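# Pry the blue snap lid off its jar

## Task

Remove the blue snap-fit lid from its jar without knocking that jar over. At the end the jar must be upright on the mat with its lid resting somewhere not touching it, every other jar must still stand upright, and any jar that was closed must remain closed. Flipping or levering the lid off is allowed.

## Robot and tools

Robot: two arms, left_arm and right_arm, each with six joints and a two-finger gripper. Joint order for each arm is always: waist, shoulder, elbow, wrist pitch, wrist yaw, wrist roll. Stated ranges (rad): waist -2.618 to 3.054, shoulder 0.000 to 3.142, elbow 0.000 to 3.142, wrist pitch -1.571 to 1.571, wrist yaw -1.571 to 1.571, wrist roll -2.094 to 2.094. True limits may differ by up to 0.059 rad either way.

Frames: the scene frame has its origin at table height, halfway between the nominal arm bases, +x pointing out over the table, +z up, and left_arm on the +y side (image left/right does not follow these names). Calibrated bases: left_arm at (+0.030, +0.376, 0) m, quat_wxyz (+1.000, 0, 0, +0.007); right_arm at (+0.025, -0.246, 0) m, quat_wxyz (+1.000, 0, 0, -0.029); both have +z up. Each arm reports end_effector_position (m) and end_effector_quat_wxyz in its own base frame; these can be off by a few cm, more when stretched. Fixed cameras are in the scene frame. The gripper's fingers point along its +z axis and close along its y axis; the reported position is the point between the pads, about 1 cm short of the tips.

The 14-number row: every motion command uses one flat row of 14 numbers, each in [-1, 1], covering both arms even if one stays still. Numbers 1-6 are left_arm joint offsets, 7 is left_arm opening, 8-13 are right_arm joint offsets, 14 is right_arm opening. Joint numbers are scaled offsets, not poses: 1.0 equals 2.224 rad for waist, shoulder and elbow, and 8.485 rad for the three wrist joints. They are measured from the Joint targets shown in the latest result as they stood when the action or call began (not from the previous row), so sending the same offset again moves further. All-zero joint entries re-command the current targets. The opening number is absolute: +1 fully open, -1 shut; writing 0 is a real command (half closed), so repeat the current value to leave a gripper alone.

execute_actions(actions, cameras): actions is a list of actions; each action is a list of up to 15 rows, one row per 1/30 s step, and a short action keeps its final row for the remaining steps. An empty list just returns state and images. An action asking any joint to go more than 0.059 rad outside its stated range is refused for both arms; a malformed action, or a first action failing that check, rejects the whole call.

move(target, speed, blend, opening_speed, blocking, cameras): target is one 14-number row or a list of up to 15 rows; all rows are offsets from the same starting Joint targets. Joints are interpolated together, so the hand travels a curve, with no collision avoidance. speed is rad/s for the joint with the longest travel, 0.01 to 12.57, default 0.5, one value or one per target. blend (rad) rounds intermediate corners. opening_speed (0.2 or more, scale units per second) ramps the gripper. Paths take at least 0.5 s and stop short past 10 s. blocking=false returns after about 0.5 s while motion continues. The result adds a move: line such as done, off_target, moving, held or fault, and possibly limits=held. Done or off_target says nothing about contact.

wait(seconds 0-10, cameras) lets time pass holding commands. stop(cameras) brakes a running move. zoom_image(camera, region) crops [x0, y0, x1, y1] pixels, at most 504x504, from cam_high, cam_low, cam_left_wrist or cam_right_wrist (each 672x504). finished_scene(scene=1) ends the attempt for good.

Results: Joint positions and Joint velocities per arm (rad, rad/s) followed by finger gap (m; 0.094 open); Joint targets, the base for the next offsets; grip_measured on the opening scale (slightly wide when empty, narrower than a squeezed part); grip_effort_nm (negative closing, not a pad force); Joint torques (wrap at ±28 N m for the first three); Tool commands. Lines to watch: joint sent to its limit, joint command not followed (clearance check altered targets), MOTOR HOT, OVER-TEMPERATURE FAULT.

Motion notes: per step a joint target cannot lead its measured angle by more than 0.339 rad (big joints) or 2.2 rad (wrist); targets placing the hand over 200 mm from its current place are scaled back. Small offsets may not overcome play. Grippers press with roughly 50-64 N per pad; close slowly on fragile items and open well above grip_measured to release.

Avoid: tipping the blue-lidded jar or any other jar, opening closed jars, letting anything leave the table, dropping or releasing moving parts, fast impacts and hard pressing, any contact squeezing one arm against the other (can end the scene), and long holds or stretched poses that overheat motors. If an arm is stuck pushing, command its targets back past its measured positions.

Each tool is called after ">>>" as name([rows], argument=value, ...), one row to a line, values as JSON.

## Session

>>> execute_actions(actions=[])

Scene clock: 0.00 s.
left_arm: end_effector_position=(+0.4128, -0.0073, +0.0960) grip_measured=+1.000 grip_effort_nm=n/a end_effector_quat_wxyz=(+0.571, -0.002, +0.821, +0.000) | right_arm: end_effector_position=(+0.4078, -0.0065, +0.0954) grip_measured=+1.000 grip_effort_nm=n/a end_effector_quat_wxyz=(+0.554, +0.026, +0.832, +0.020)
Joint positions: left_arm=[-0.035 1.594 0.439 0.799 -0.036 -0.016 0.094] | right_arm=[-0.034 1.549 0.448 0.705 -0.036 0.053 0.094]
Joint velocities: within noise
Joint torques (N m): no reading
Motor temperatures (°C): left_arm=[36 47 47 51 34 28 33] | right_arm=[28 48 45 46 30 36 33]
Heat: left arm: 51 °C; right arm: 48 °C.
Joint targets: left_arm=[-0.030 1.574 0.458 0.825 -0.041 -0.021] | right_arm=[-0.029 1.536 0.460 0.709 -0.042 0.049]
Tool commands: left_gripper/opening=+1.0 right_gripper/opening=+1.0

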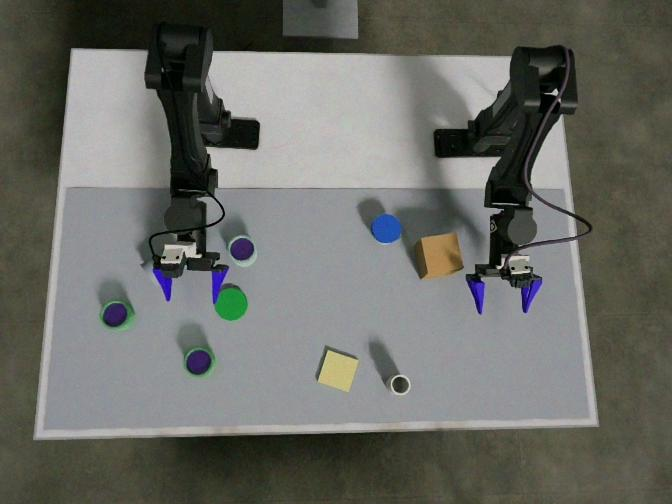

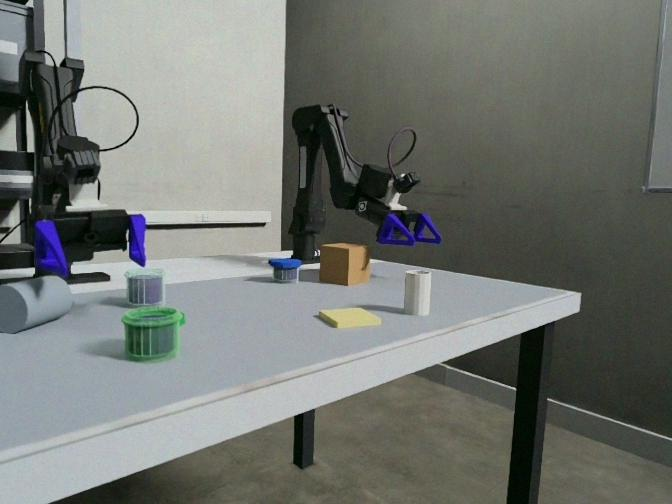

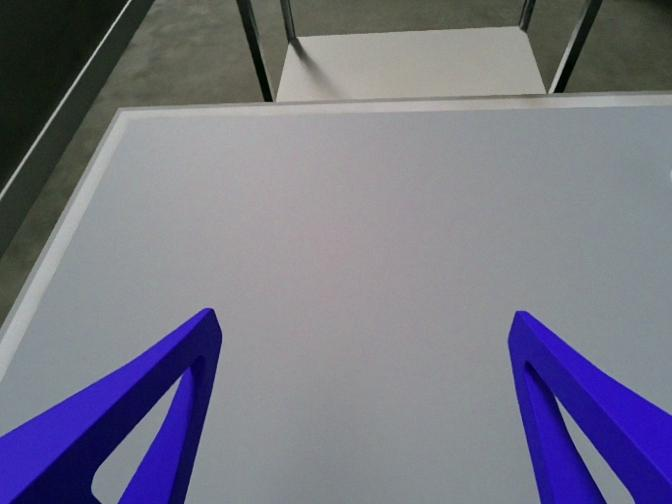

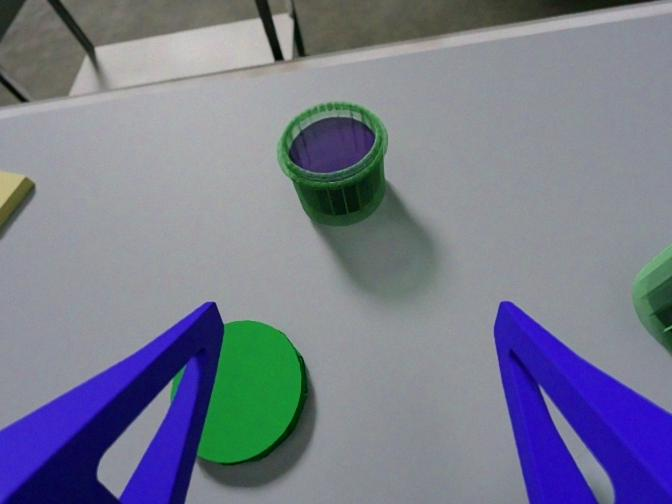

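>>> zoom_image(camera="cam_high", region=[330, 180, 480, 290])

>>> zoom_image(camera="cam_low", region=[230, 230, 390, 330])

Scaled by 3.360 from the camera's 672x504 image, which has a finer 960x720 frame.

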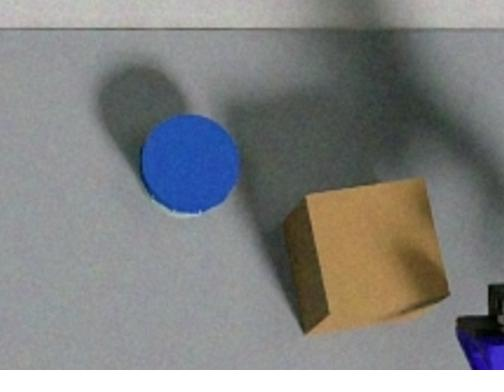

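Scaled by 3.150 from the camera's 672x504 image, which has a finer 960x720 frame.

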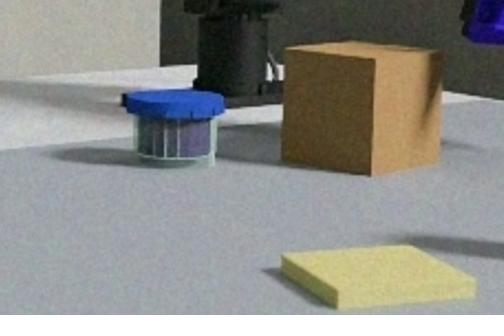

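>>> move([
  [0,-0.139,0.344,-0.222,0.0048,0.0025,1,0,0,0,0,0,0,1],
  [-0.301,-0.139,0.344,-0.222,0.0048,0.0025,1,0,0,0,0,0,0,1],
], speed=1.2, blend=0.2)

Scene clock: 6.10 s.
left_arm: end_effector_position=(+0.2279, -0.1929, +0.1759) grip_measured=+1.000 grip_effort_nm=-0.012 end_effector_quat_wxyz=(+0.192, +0.336, +0.919, -0.072) | right_arm: end_effector_position=(+0.4078, -0.0065, +0.0954) grip_measured=+1.000 grip_effort_nm=-0.017 end_effector_quat_wxyz=(+0.554, +0.026, +0.832, +0.020)
Joint positions: left_arm=[-0.704 1.296 1.178 -1.039 0.003 -0.003 0.094] | right_arm=[-0.034 1.549 0.448 0.705 -0.036 0.053 0.094]
Joint velocities: within noise
Joint torques (N m): left_arm=[-0.1 -5.19 9.46 0.75 0.03 0.09] | right_arm=[-0.16 -5.81 5.55 2.12 0.02 -0.04]
Motor temperatures (°C): left_arm=[36 47 47 52 34 28 33] | right_arm=[28 49 46 47 30 36 32]
Heat: left arm: 52 °C; right arm: 49 °C.
Joint targets: left_arm=[-0.700 1.265 1.223 -1.059 -0.001 0.000] | right_arm=[-0.029 1.536 0.460 0.709 -0.042 0.049]
move: off_target (left_arm); left_arm: the elbow is farthest, 0.045 rad from its target

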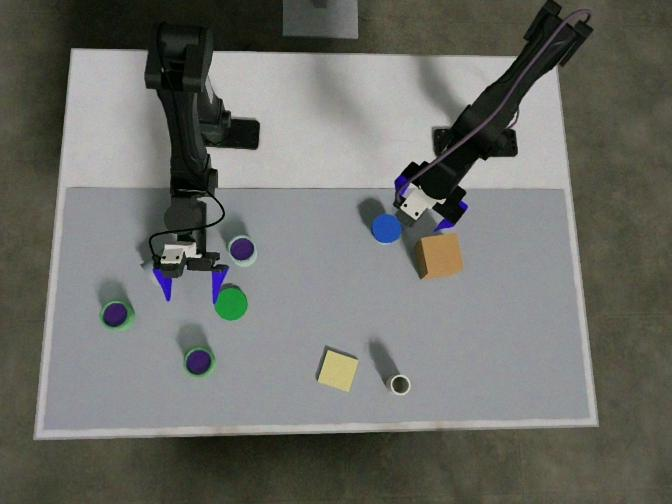

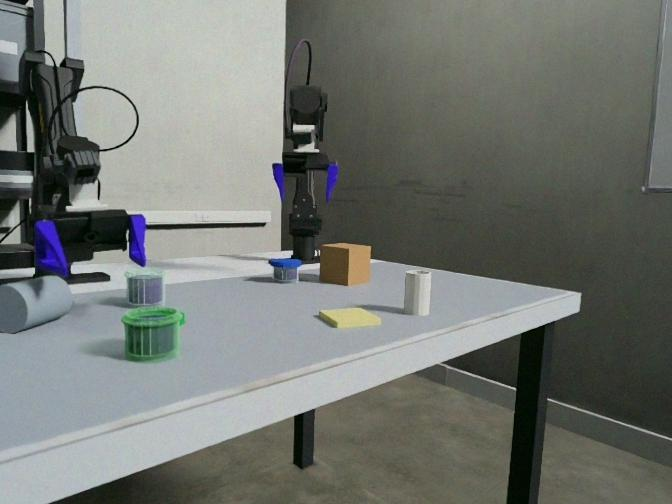

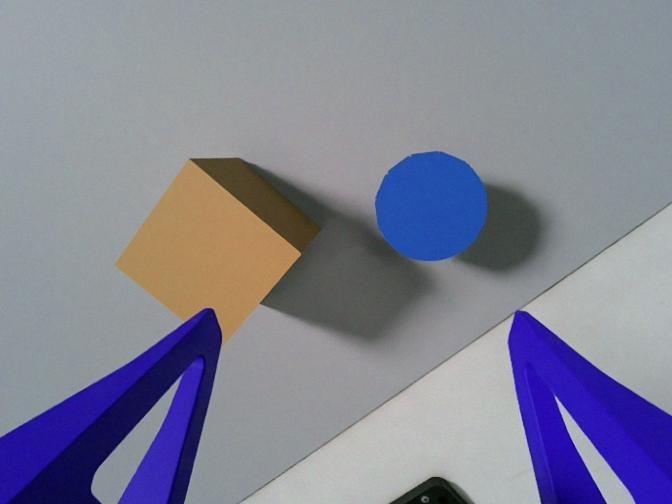

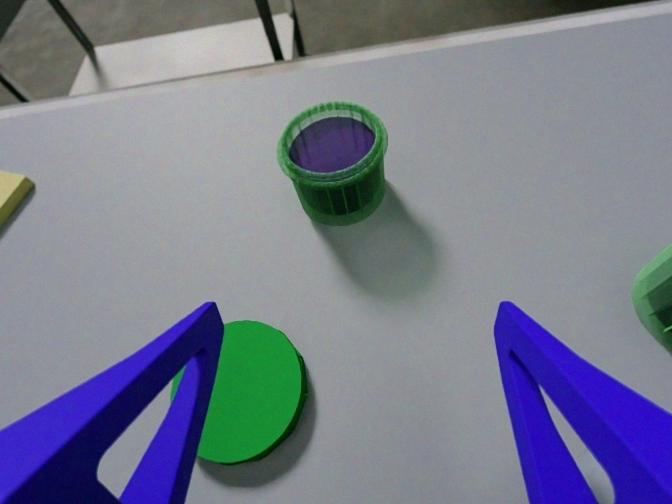

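>>> zoom_image(camera="cam_left_wrist", region=[340, 120, 540, 290])

>>> zoom_image(camera="cam_low", region=[255, 245, 320, 295])

Scaled by 2.520 from the camera's 672x504 image, which has a finer 960x720 frame.

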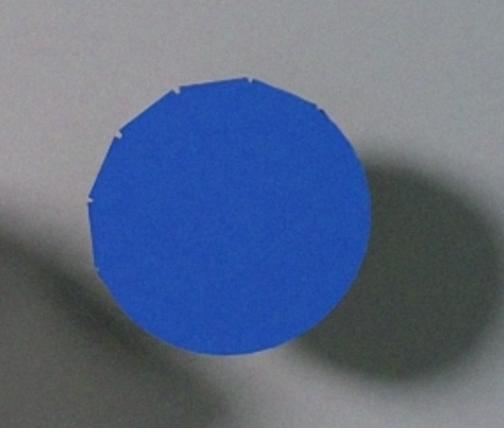

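Scaled by 7.754 from the camera's 672x504 image, which has a finer 960x720 frame.

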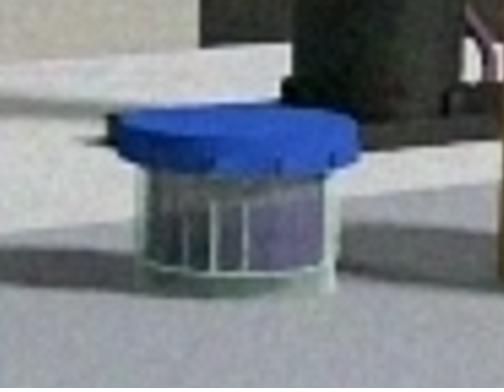

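>>> move(target=[-0.027,0.2765,0.2446,-0.041,0,0,1,0,0,0,0,0,0,1], speed=0.9)

Scene clock: 10.53 s.
left_arm: end_effector_position=(+0.2617, -0.2414, +0.1393) grip_measured=+1.000 grip_effort_nm=-0.017 end_effector_quat_wxyz=(+0.005, +0.365, +0.931, +0.002) | right_arm: end_effector_position=(+0.4078, -0.0065, +0.0954) grip_measured=+1.000 grip_effort_nm=-0.012 end_effector_quat_wxyz=(+0.554, +0.026, +0.832, +0.020)
Joint positions: left_arm=[-0.752 1.89 1.723 -1.396 -0.008 -0.005 0.094] | right_arm=[-0.034 1.549 0.448 0.705 -0.036 0.053 0.094]
Joint velocities: within noise
Joint torques (N m): left_arm=[-0.35 -7.92 8.79 0.03 0.03 0.06] | right_arm=[0.14 -5.83 5.81 2.12 0.06 0]
Motor temperatures (°C): left_arm=[36 47 47 51 34 28 33] | right_arm=[28 49 46 48 30 36 32]
Heat: left arm: 51 °C; right arm: 49 °C.
Joint targets: left_arm=[-0.760 1.880 1.767 -1.406 -0.001 0.000] | right_arm=[-0.029 1.536 0.460 0.709 -0.042 0.049]
move: off_target (left_arm); left_arm: the elbow is farthest, 0.044 rad from its target

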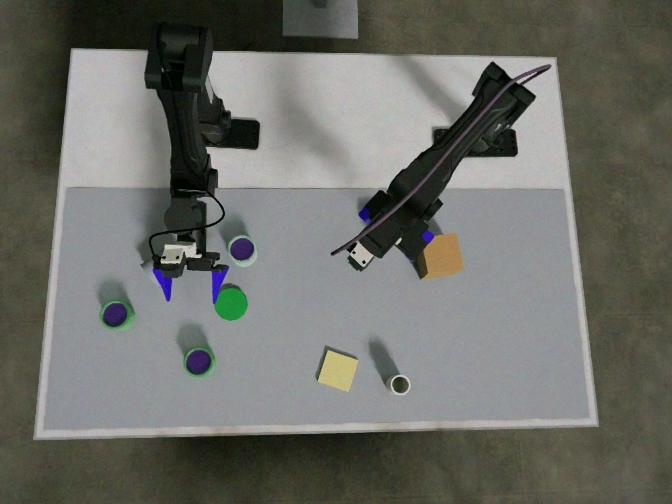

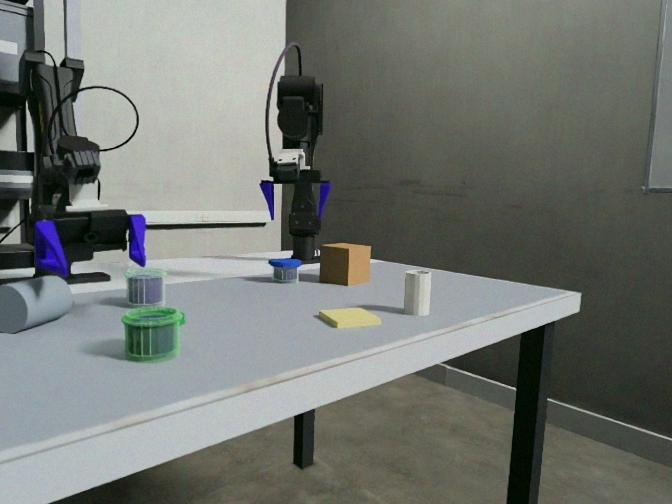

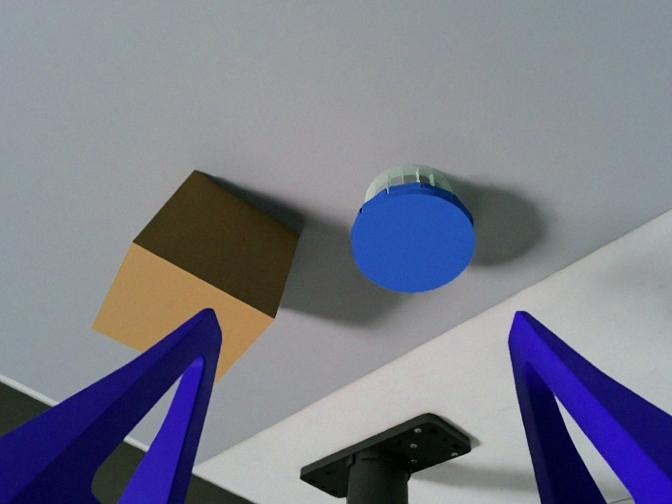

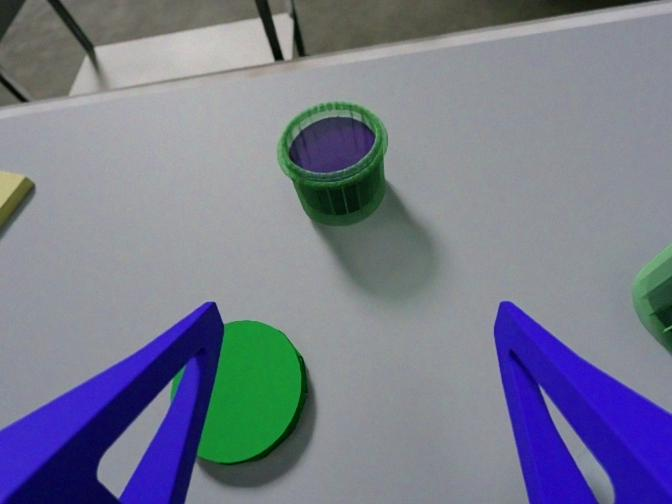

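>>> move(target=[-0.0315,0.0027,-0.0818,0.0219,0,0,0.65,0,0,0,0,0,0,1], speed=0.5, cameras=["cam_high","cam_left_wrist","cam_low"])

Scene clock: 12.77 s.
left_arm: end_effector_position=(+0.2383, -0.2626, +0.1036) grip_measured=+0.652 grip_effort_nm=-0.110 end_effector_quat_wxyz=(-0.001, +0.400, +0.917, -0.002) | right_arm: end_effector_position=(+0.4078, -0.0065, +0.0954) grip_measured=+1.000 grip_effort_nm=-0.012 end_effector_quat_wxyz=(+0.554, +0.026, +0.832, +0.020)
Joint positions: left_arm=[-0.835 1.891 1.583 -1.263 0.004 -0.013 0.078] | right_arm=[-0.034 1.549 0.448 0.705 -0.036 0.053 0.094]
Joint velocities: within noise
Joint torques (N m): left_arm=[-0.02 -7.53 5.67 0.59 0.01 0.06] | right_arm=[-0.14 -5.74 5.56 2.1 -0.02 -0.05]
Motor temperatures (°C): left_arm=[35 47 47 51 34 28 33] | right_arm=[28 49 46 48 30 36 32]
Heat: left arm: 51 °C; right arm: 49 °C.
Joint targets: left_arm=[-0.830 1.886 1.585 -1.221 -0.001 0.000] | right_arm=[-0.029 1.536 0.460 0.709 -0.042 0.049]
move: off_target (left_arm); left_arm: the wrist pitch is farthest, 0.043 rad from its target
Images, in order (width x height): cam_high 672x504, cam_low 672x504, cam_left_wrist 672x504.

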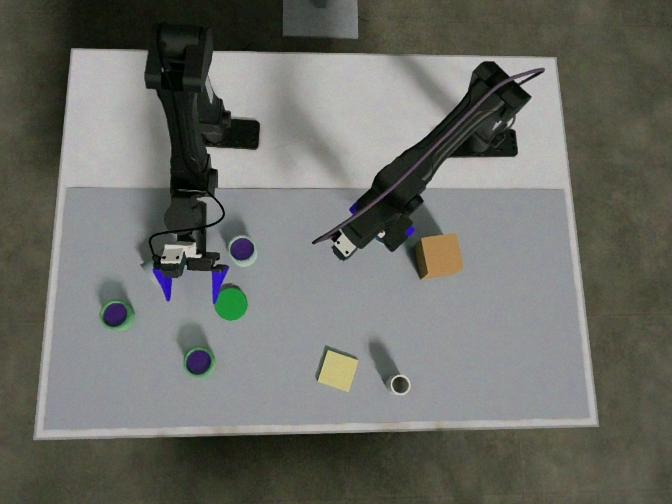

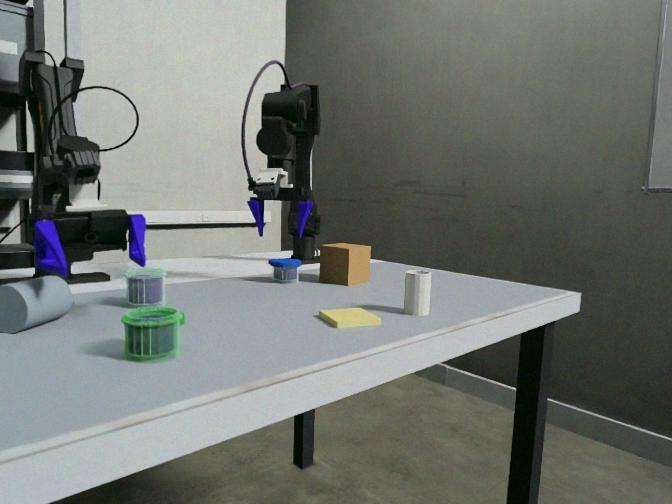

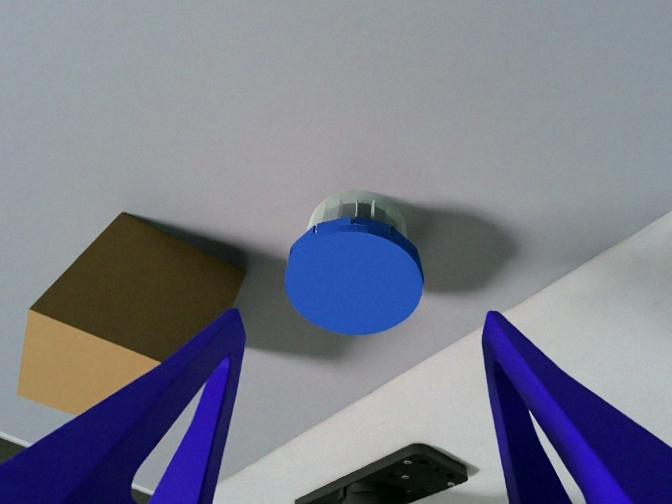

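>>> move(target=[0,-0.0283,-0.0809,0.0136,0,0,0.65,0,0,0,0,0,0,1], speed=0.5, cameras=["cam_high","cam_left_wrist","cam_low"])

>>> zoom_image(camera="cam_low", region=[230, 200, 350, 300])

Scene clock: 15.33 s.
left_arm: end_effector_position=(+0.2241, -0.2466, +0.0647) grip_measured=+0.652 grip_effort_nm=-0.115 end_effector_quat_wxyz=(-0.021, +0.399, +0.916, +0.008) | right_arm: end_effector_position=(+0.4078, -0.0065, +0.0954) grip_measured=+1.000 grip_effort_nm=-0.012 end_effector_quat_wxyz=(+0.554, +0.026, +0.832, +0.020)
Joint positions: left_arm=[-0.835 1.875 1.404 -1.145 0.003 -0.013 0.078] | right_arm=[-0.034 1.549 0.448 0.705 -0.036 0.053 0.094]
Joint velocities: within noise
Joint torques (N m): left_arm=[-0.01 -11 5.53 0.48 0.01 0.06] | right_arm=[0.01 -5.85 5.75 2.08 -0.04 0.01]
Motor temperatures (°C): left_arm=[35 47 47 51 34 28 33] | right_arm=[28 49 46 49 30 35 32]
Heat: left arm: 51 °C; right arm: 49 °C.
Joint targets: left_arm=[-0.830 1.823 1.405 -1.105 -0.001 0.000] | right_arm=[-0.029 1.536 0.460 0.709 -0.042 0.049]
move: off_target (left_arm); left_arm: the shoulder is farthest, 0.051 rad from its target
Images, in order (width x height): cam_high 672x504, cam_low 672x504, cam_left_wrist 672x504.

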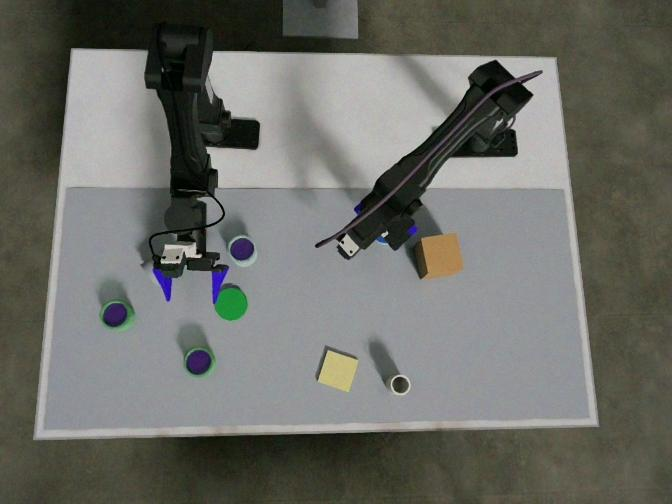

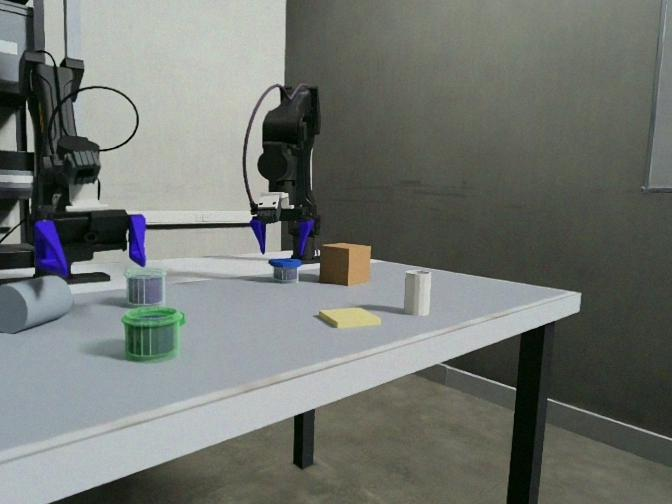

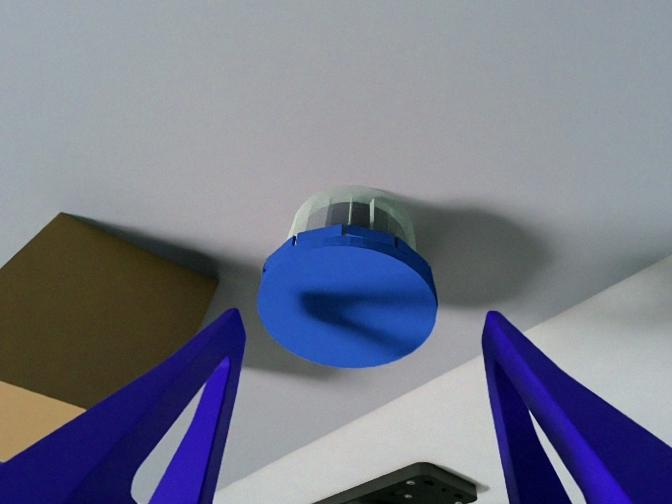

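Scaled by 4.200 from the camera's 672x504 image, which has a finer 960x720 frame.

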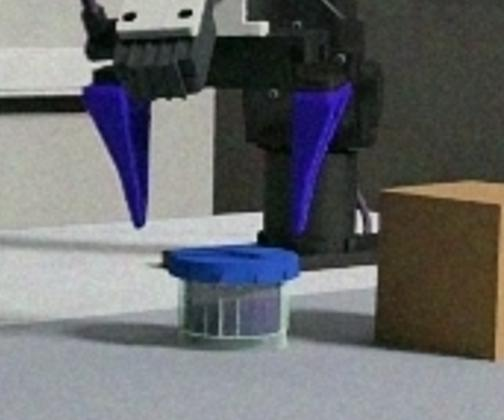

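>>> move([
  [0,-0.167,0.017,-0.0218,0,0,0.65,0,-0.223,0.078,-0.087,0.005,-0.0058,0.65],
  [0.148,-0.167,0.017,-0.0218,0,0,0.65,0.5013,-0.223,0.078,-0.087,0.005,-0.0058,0.65],
  [0.148,-0.167,0.017,-0.0218,0,0,0.65,0.5013,-0.035,-0.09,0.006,0.005,-0.0058,0.65],
], speed=0.8, blend=0.05)

Scene clock: 21.37 s.
left_arm: end_effector_position=(+0.2633, -0.1406, +0.1800) grip_measured=+0.652 grip_effort_nm=-0.115 end_effector_quat_wxyz=(+0.106, +0.239, +0.965, -0.024) | right_arm: end_effector_position=(+0.1623, +0.3155, +0.0569) grip_measured=+0.653 grip_effort_nm=-0.149 end_effector_quat_wxyz=(+0.434, -0.442, +0.737, +0.272)
Joint positions: left_arm=[-0.499 1.48 1.404 -1.277 -0.008 -0.013 0.078] | right_arm=[1.087 1.458 0.264 0.699 -0.012 0.013 0.078]
Joint velocities: within noise
Joint torques (N m): left_arm=[0.25 -6.17 8.68 0.42 0 0.06] | right_arm=[0.29 -3.14 3.92 2.67 0.04 -0.09]
Motor temperatures (°C): left_arm=[35 47 47 50 34 28 33] | right_arm=[28 49 46 49 30 35 32]
Heat: left arm: 50 °C; right arm: 49 °C.
Joint targets: left_arm=[-0.501 1.452 1.443 -1.290 -0.001 0.000] | right_arm=[1.086 1.459 0.260 0.760 0.001 -0.001]
move: off_target (left_arm, right_arm); left_arm: the elbow is farthest, 0.039 rad from its target; right_arm: the wrist pitch is farthest, 0.061 rad from its target

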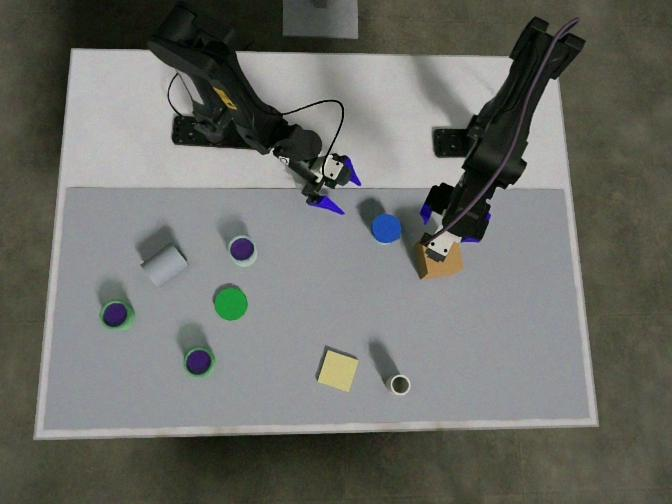

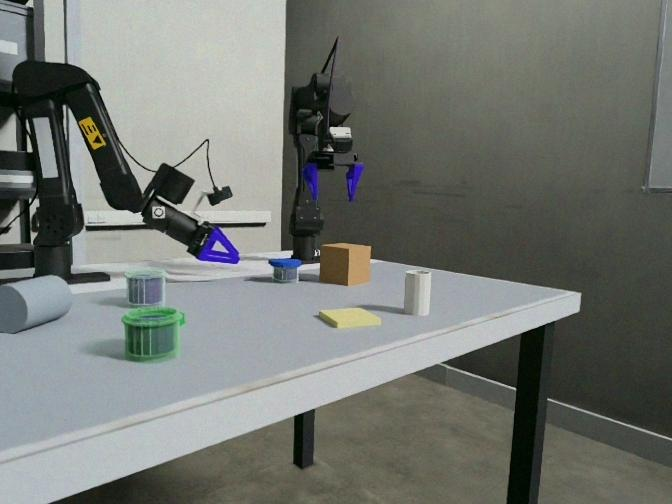

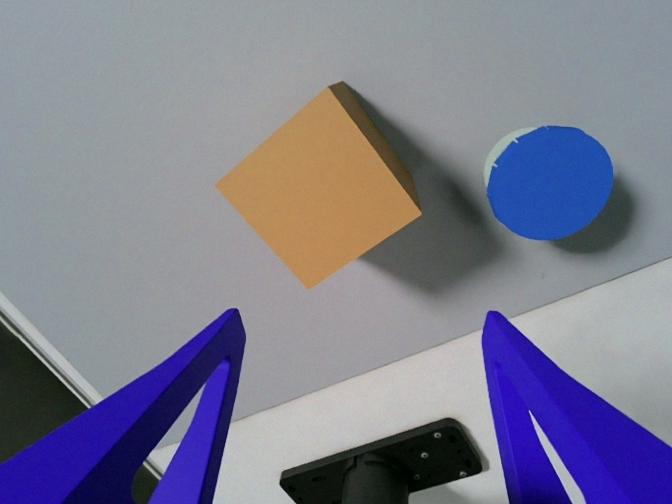

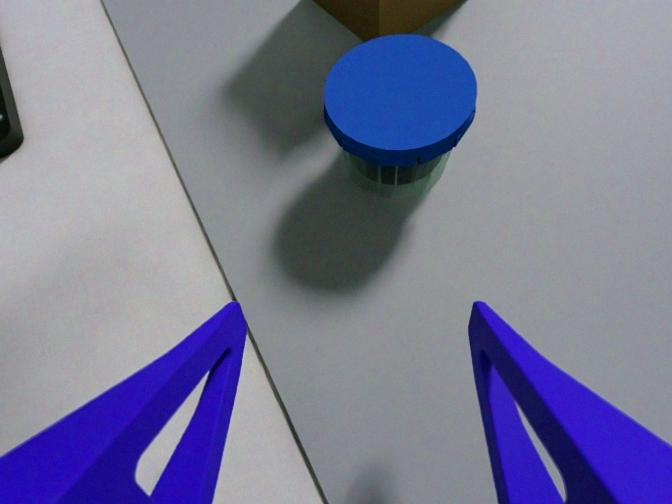

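>>> move(target=[0,0,0,0,0,0,0.65,-0.0175,0.192,0.0101,0.0558,0,0,0.65], speed=0.5)

>>> zoom_image(camera="cam_low", region=[150, 200, 350, 300])

Scene clock: 24.30 s.
left_arm: end_effector_position=(+0.2633, -0.1406, +0.1800) grip_measured=+0.652 grip_effort_nm=-0.115 end_effector_quat_wxyz=(+0.106, +0.239, +0.965, -0.024) | right_arm: end_effector_position=(+0.1803, +0.3276, +0.0170) grip_measured=+0.653 grip_effort_nm=-0.149 end_effector_quat_wxyz=(+0.459, -0.427, +0.728, +0.276)
Joint positions: left_arm=[-0.499 1.48 1.404 -1.277 -0.008 -0.013 0.078] | right_arm=[1.059 1.877 0.264 1.173 -0.012 0.006 0.078]
Joint velocities: within noise
Joint torques (N m): left_arm=[0.36 -6.2 8.73 0.41 0.02 0.07] | right_arm=[-0.59 -4.4 3.85 2.69 0.05 -0.09]
Motor temperatures (°C): left_arm=[35 47 47 50 34 28 33] | right_arm=[28 48 46 49 30 35 32]
Heat: left arm: 50 °C; right arm: 49 °C.
Joint targets: left_arm=[-0.501 1.452 1.443 -1.290 -0.001 0.000] | right_arm=[1.047 1.886 0.282 1.234 0.001 -0.001]
move: off_target (left_arm, right_arm); left_arm: the elbow is farthest, 0.039 rad from its target; right_arm: the wrist pitch is farthest, 0.061 rad from its target

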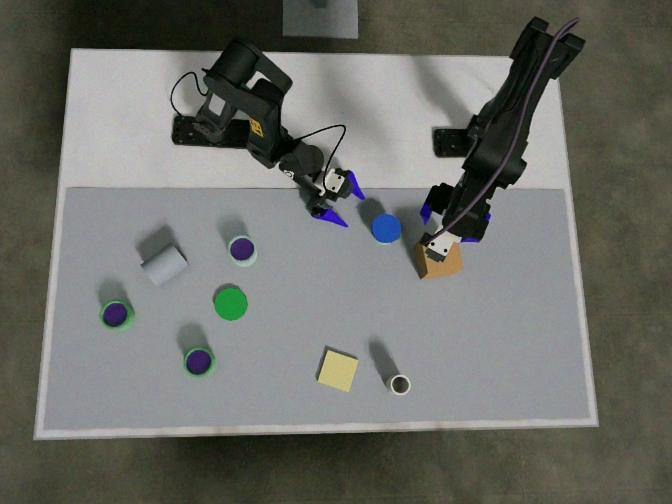

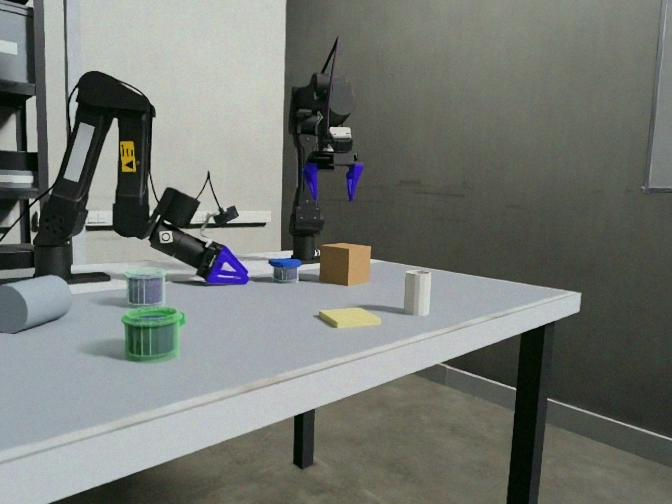

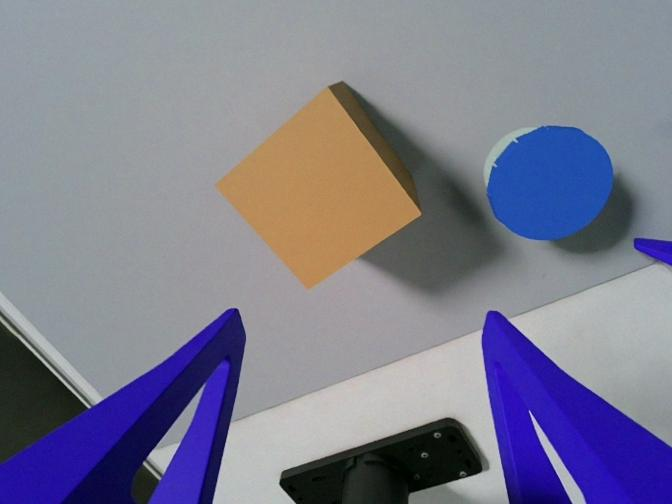

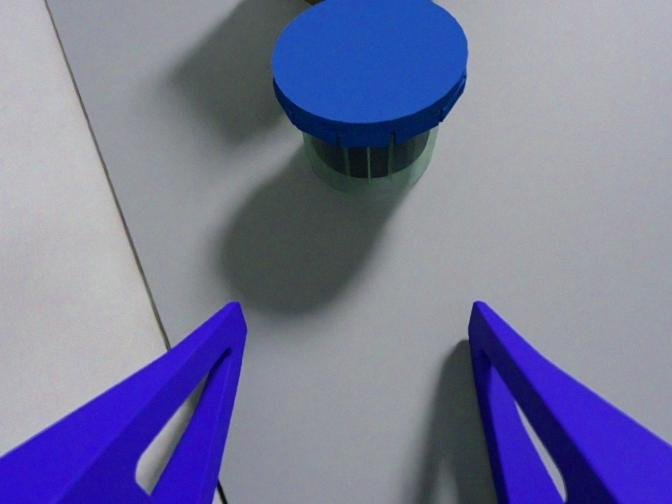

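Scaled by 2.520 from the camera's 672x504 image, which has a finer 960x720 frame.

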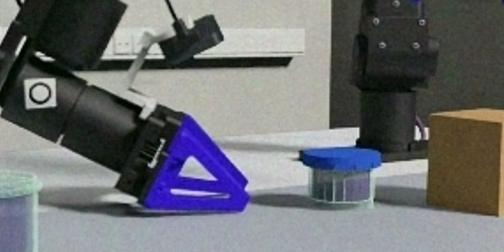

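>>> zoom_image(camera="cam_low", region=[190, 230, 310, 300])

>>> zoom_image(camera="cam_right_wrist", region=[200, 0, 520, 400])

Scaled by 4.200 from the camera's 672x504 image, which has a finer 960x720 frame.

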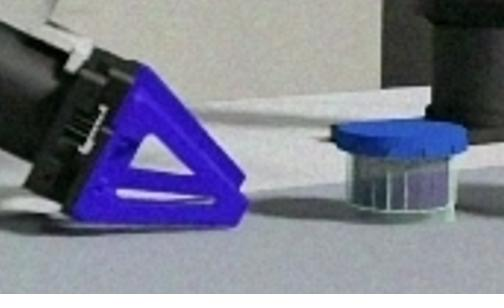

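Scaled by 1.260 from the camera's 672x504 image, which has a finer 960x720 frame.

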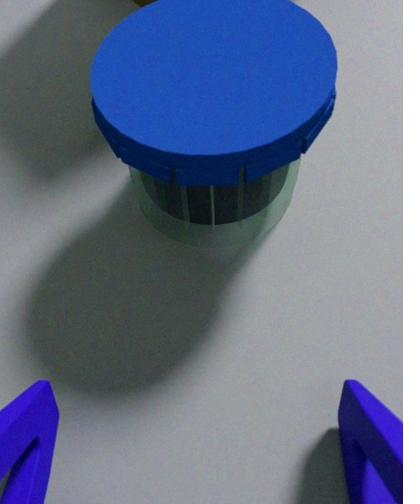

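>>> move([
  [0,0,0,0,0,0,0.65,-0.06,-0.06,0,0,0,0,0.65],
  [-0.1425,0.1452,-0.0328,0.0218,0,0,0.65,-0.135,-0.06,0,0,0,0,0.65],
], speed=0.6, blend=0.05, cameras=["cam_left_wrist","cam_high"])

Scene clock: 31.07 s.
left_arm: end_effector_position=(+0.2203, -0.2386, +0.0820) grip_measured=+0.652 grip_effort_nm=-0.110 end_effector_quat_wxyz=(+0.000, +0.397, +0.918, +0.000) | right_arm: end_effector_position=(+0.2819, +0.2604, +0.0572) grip_measured=+0.653 grip_effort_nm=-0.149 end_effector_quat_wxyz=(+0.544, -0.290, +0.758, +0.215)
Joint positions: left_arm=[-0.829 1.789 1.365 -1.148 0 -0.011 0.078] | right_arm=[0.745 1.776 0.264 1.19 0.004 0.012 0.078]
Joint velocities: within noise
Joint torques (N m): left_arm=[0.49 -7.32 5.81 0.61 0 0.06] | right_arm=[-0.38 -6.87 4.37 2.63 0.03 -0.11]
Motor temperatures (°C): left_arm=[35 47 47 49 33 28 33] | right_arm=[28 48 45 50 30 35 32]
Heat: left arm: 49 °C; right arm: 50 °C.
Joint targets: left_arm=[-0.818 1.775 1.370 -1.105 -0.001 0.000] | right_arm=[0.747 1.752 0.282 1.234 0.001 -0.001]
move: off_target (left_arm, right_arm); left_arm: the wrist pitch is farthest, 0.043 rad from its target; right_arm: the wrist pitch is farthest, 0.044 rad from its target
Images, in order (width x height): cam_high 672x504, cam_left_wrist 672x504.

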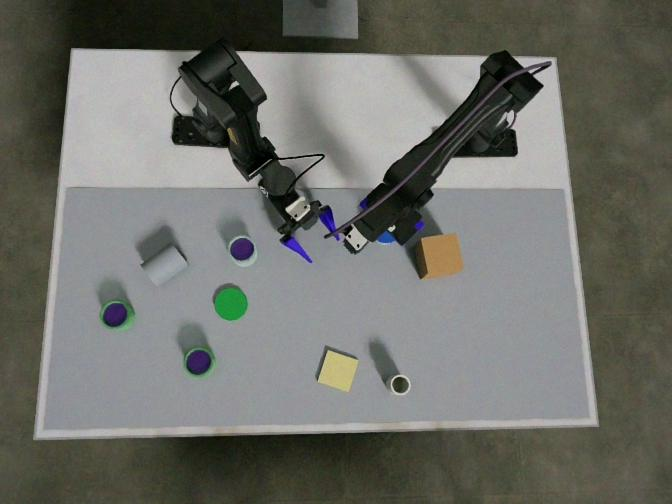

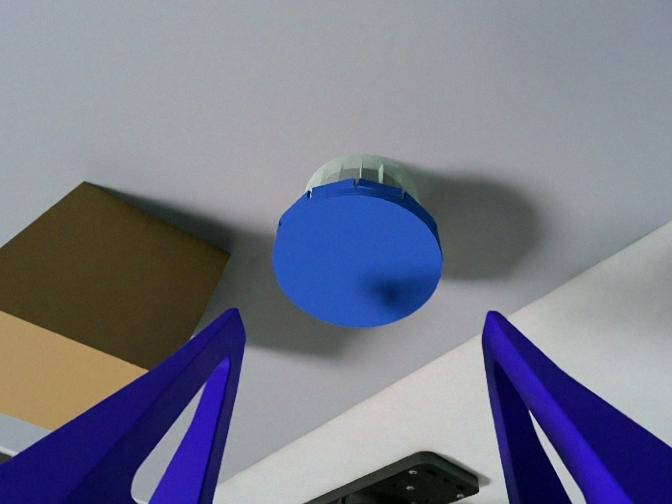

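>>> move([
  [0,0.0162,-0.0562,0.0194,0,0,0.65,0,0,0,0,0,0,0.65],
  [0,0.0162,-0.0562,0.0194,0,0,0.12,0,0,0,0,0,0,0.65],
], speed=0.3, opening_speed=0.6)

>>> zoom_image(camera="cam_low", region=[230, 210, 350, 300])

Scene clock: 34.30 s.
left_arm: end_effector_position=(+0.2238, -0.2375, +0.0446) grip_measured=+0.354 grip_effort_nm=-1.043 end_effector_quat_wxyz=(+0.009, +0.395, +0.919, -0.001) | right_arm: end_effector_position=(+0.2819, +0.2604, +0.0572) grip_measured=+0.653 grip_effort_nm=-0.154 end_effector_quat_wxyz=(+0.544, -0.290, +0.758, +0.215)
Joint positions: left_arm=[-0.821 1.815 1.244 -0.984 -0.005 -0.008 0.064] | right_arm=[0.745 1.776 0.264 1.19 0.004 0.012 0.078]
Joint velocities: within noise
Joint torques (N m): left_arm=[0.44 -6.69 5.41 0.69 0.02 0.08] | right_arm=[-0.43 -6.99 4.27 2.6 0.03 -0.07]
Motor temperatures (°C): left_arm=[35 47 47 49 33 28 33] | right_arm=[28 48 45 50 30 35 32]
Heat: left arm: 49 °C; right arm: 50 °C.
Joint targets: left_arm=[-0.818 1.811 1.245 -0.941 -0.001 0.000] | right_arm=[0.747 1.752 0.282 1.234 0.001 -0.001]
move: off_target (left_arm, right_arm); target 2's new numbers were sent with left_arm's wrist pitch 0.045 rad from that target; left_arm: the wrist pitch is farthest, 0.043 rad from its target; right_arm: the wrist pitch is farthest, 0.044 rad from its target

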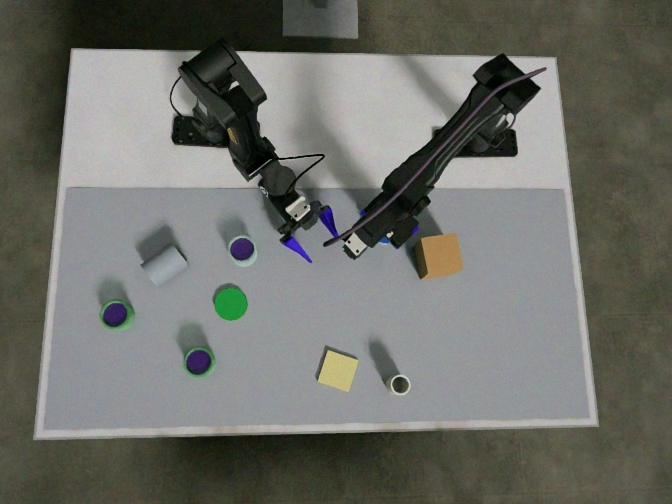

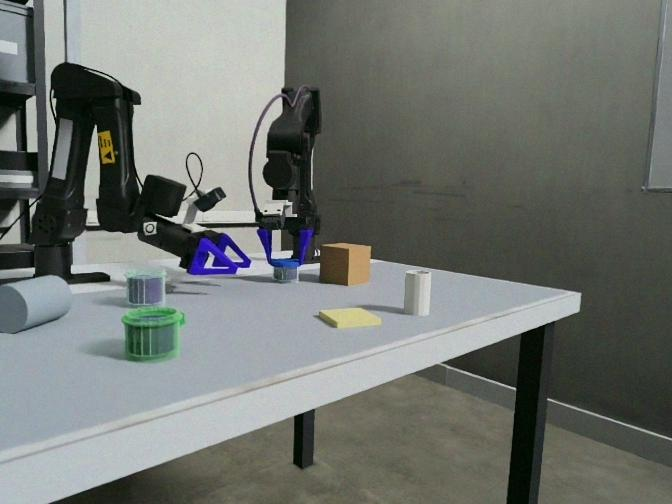

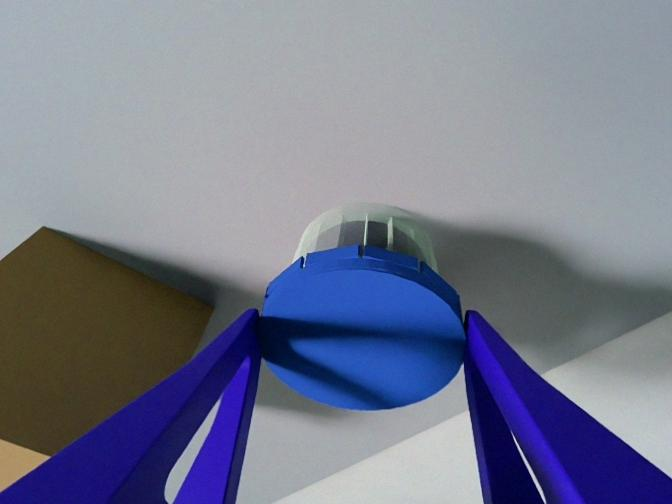

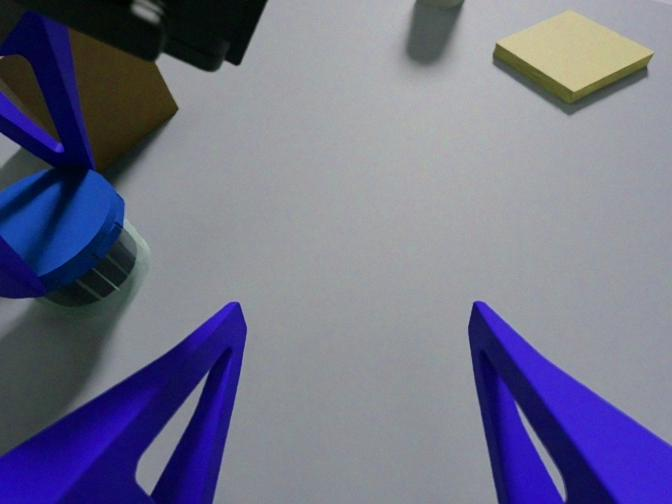

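Scaled by 4.200 from the camera's 672x504 image, which has a finer 960x720 frame.

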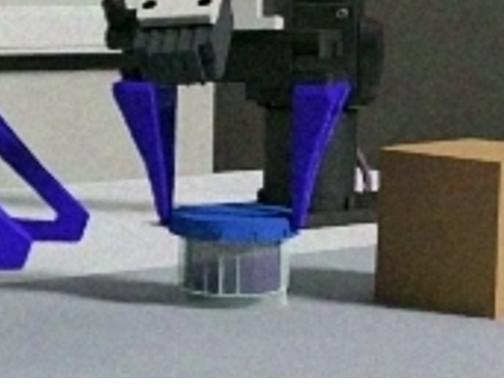

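>>> move(target=[0,-0.0229,0.1641,-0.0529,0,0,0.12,0,0,0,0,0,0,0.65], speed=0.3)

>>> zoom_image(camera="cam_low", region=[230, 190, 350, 290])

Scene clock: 37.33 s.
left_arm: end_effector_position=(+0.2199, -0.2337, +0.1240) grip_measured=+0.354 grip_effort_nm=-1.043 end_effector_quat_wxyz=(-0.027, +0.394, +0.918, +0.014) | right_arm: end_effector_position=(+0.2819, +0.2604, +0.0572) grip_measured=+0.653 grip_effort_nm=-0.154 end_effector_quat_wxyz=(+0.544, -0.290, +0.758, +0.215)
Joint positions: left_arm=[-0.821 1.815 1.563 -1.379 -0.003 -0.01 0.064] | right_arm=[0.745 1.776 0.264 1.19 0.004 0.012 0.078]
Joint velocities: within noise
Joint torques (N m): left_arm=[0.47 -10.84 9.14 -0.11 0.02 0.05] | right_arm=[-0.46 -6.76 4.51 2.56 0.04 -0.05]
Motor temperatures (°C): left_arm=[35 47 47 48 33 28 33] | right_arm=[28 48 45 50 30 35 32]
Heat: left arm: 48 °C; right arm: 50 °C.
Joint targets: left_arm=[-0.818 1.760 1.610 -1.389 -0.001 0.000] | right_arm=[0.747 1.752 0.282 1.234 0.001 -0.001]
move: off_target (left_arm, right_arm); left_arm: the shoulder is farthest, 0.055 rad from its target; right_arm: the wrist pitch is farthest, 0.044 rad from its target

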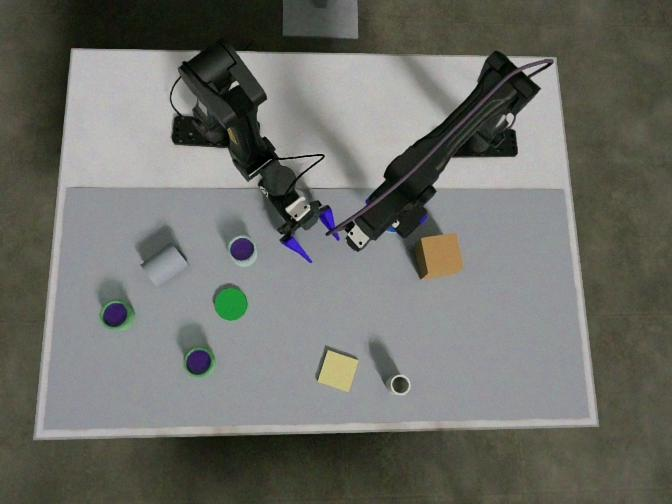

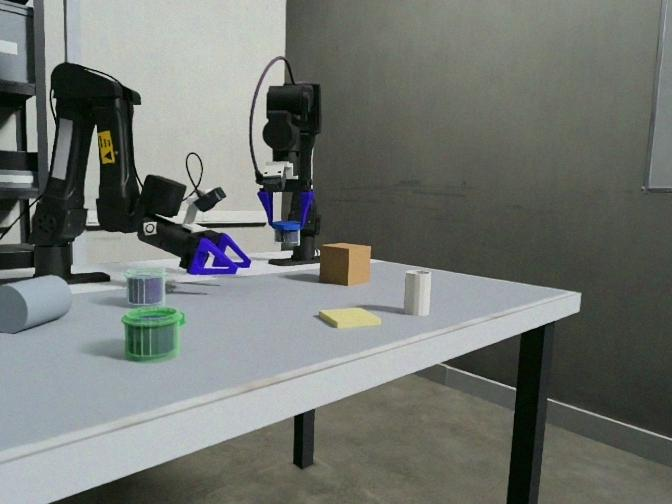

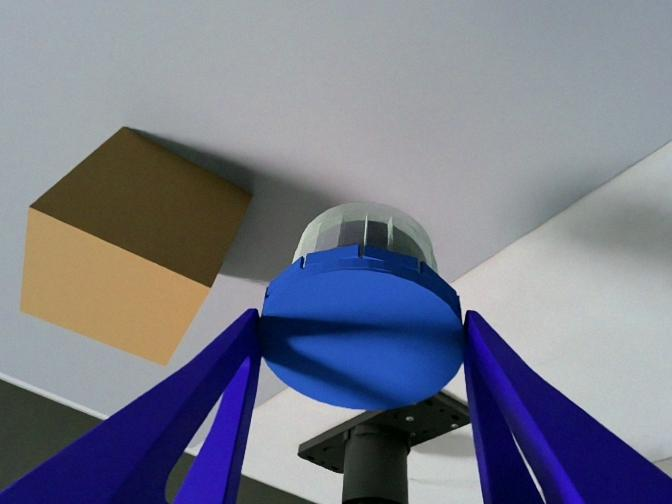

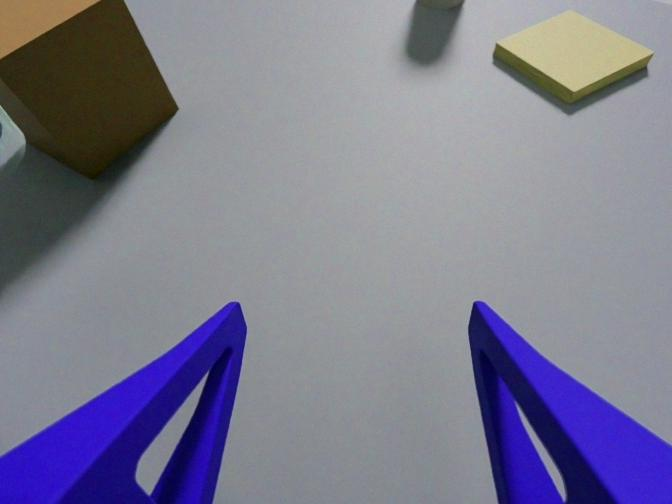

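Scaled by 4.200 from the camera's 672x504 image, which has a finer 960x720 frame.

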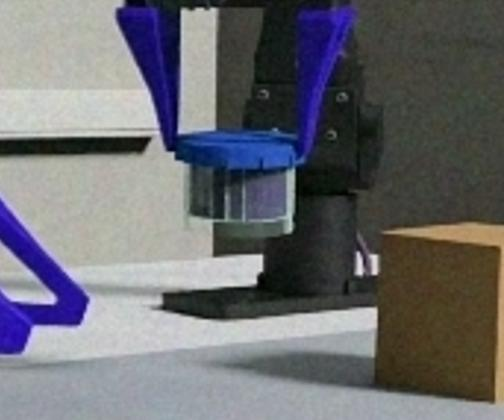

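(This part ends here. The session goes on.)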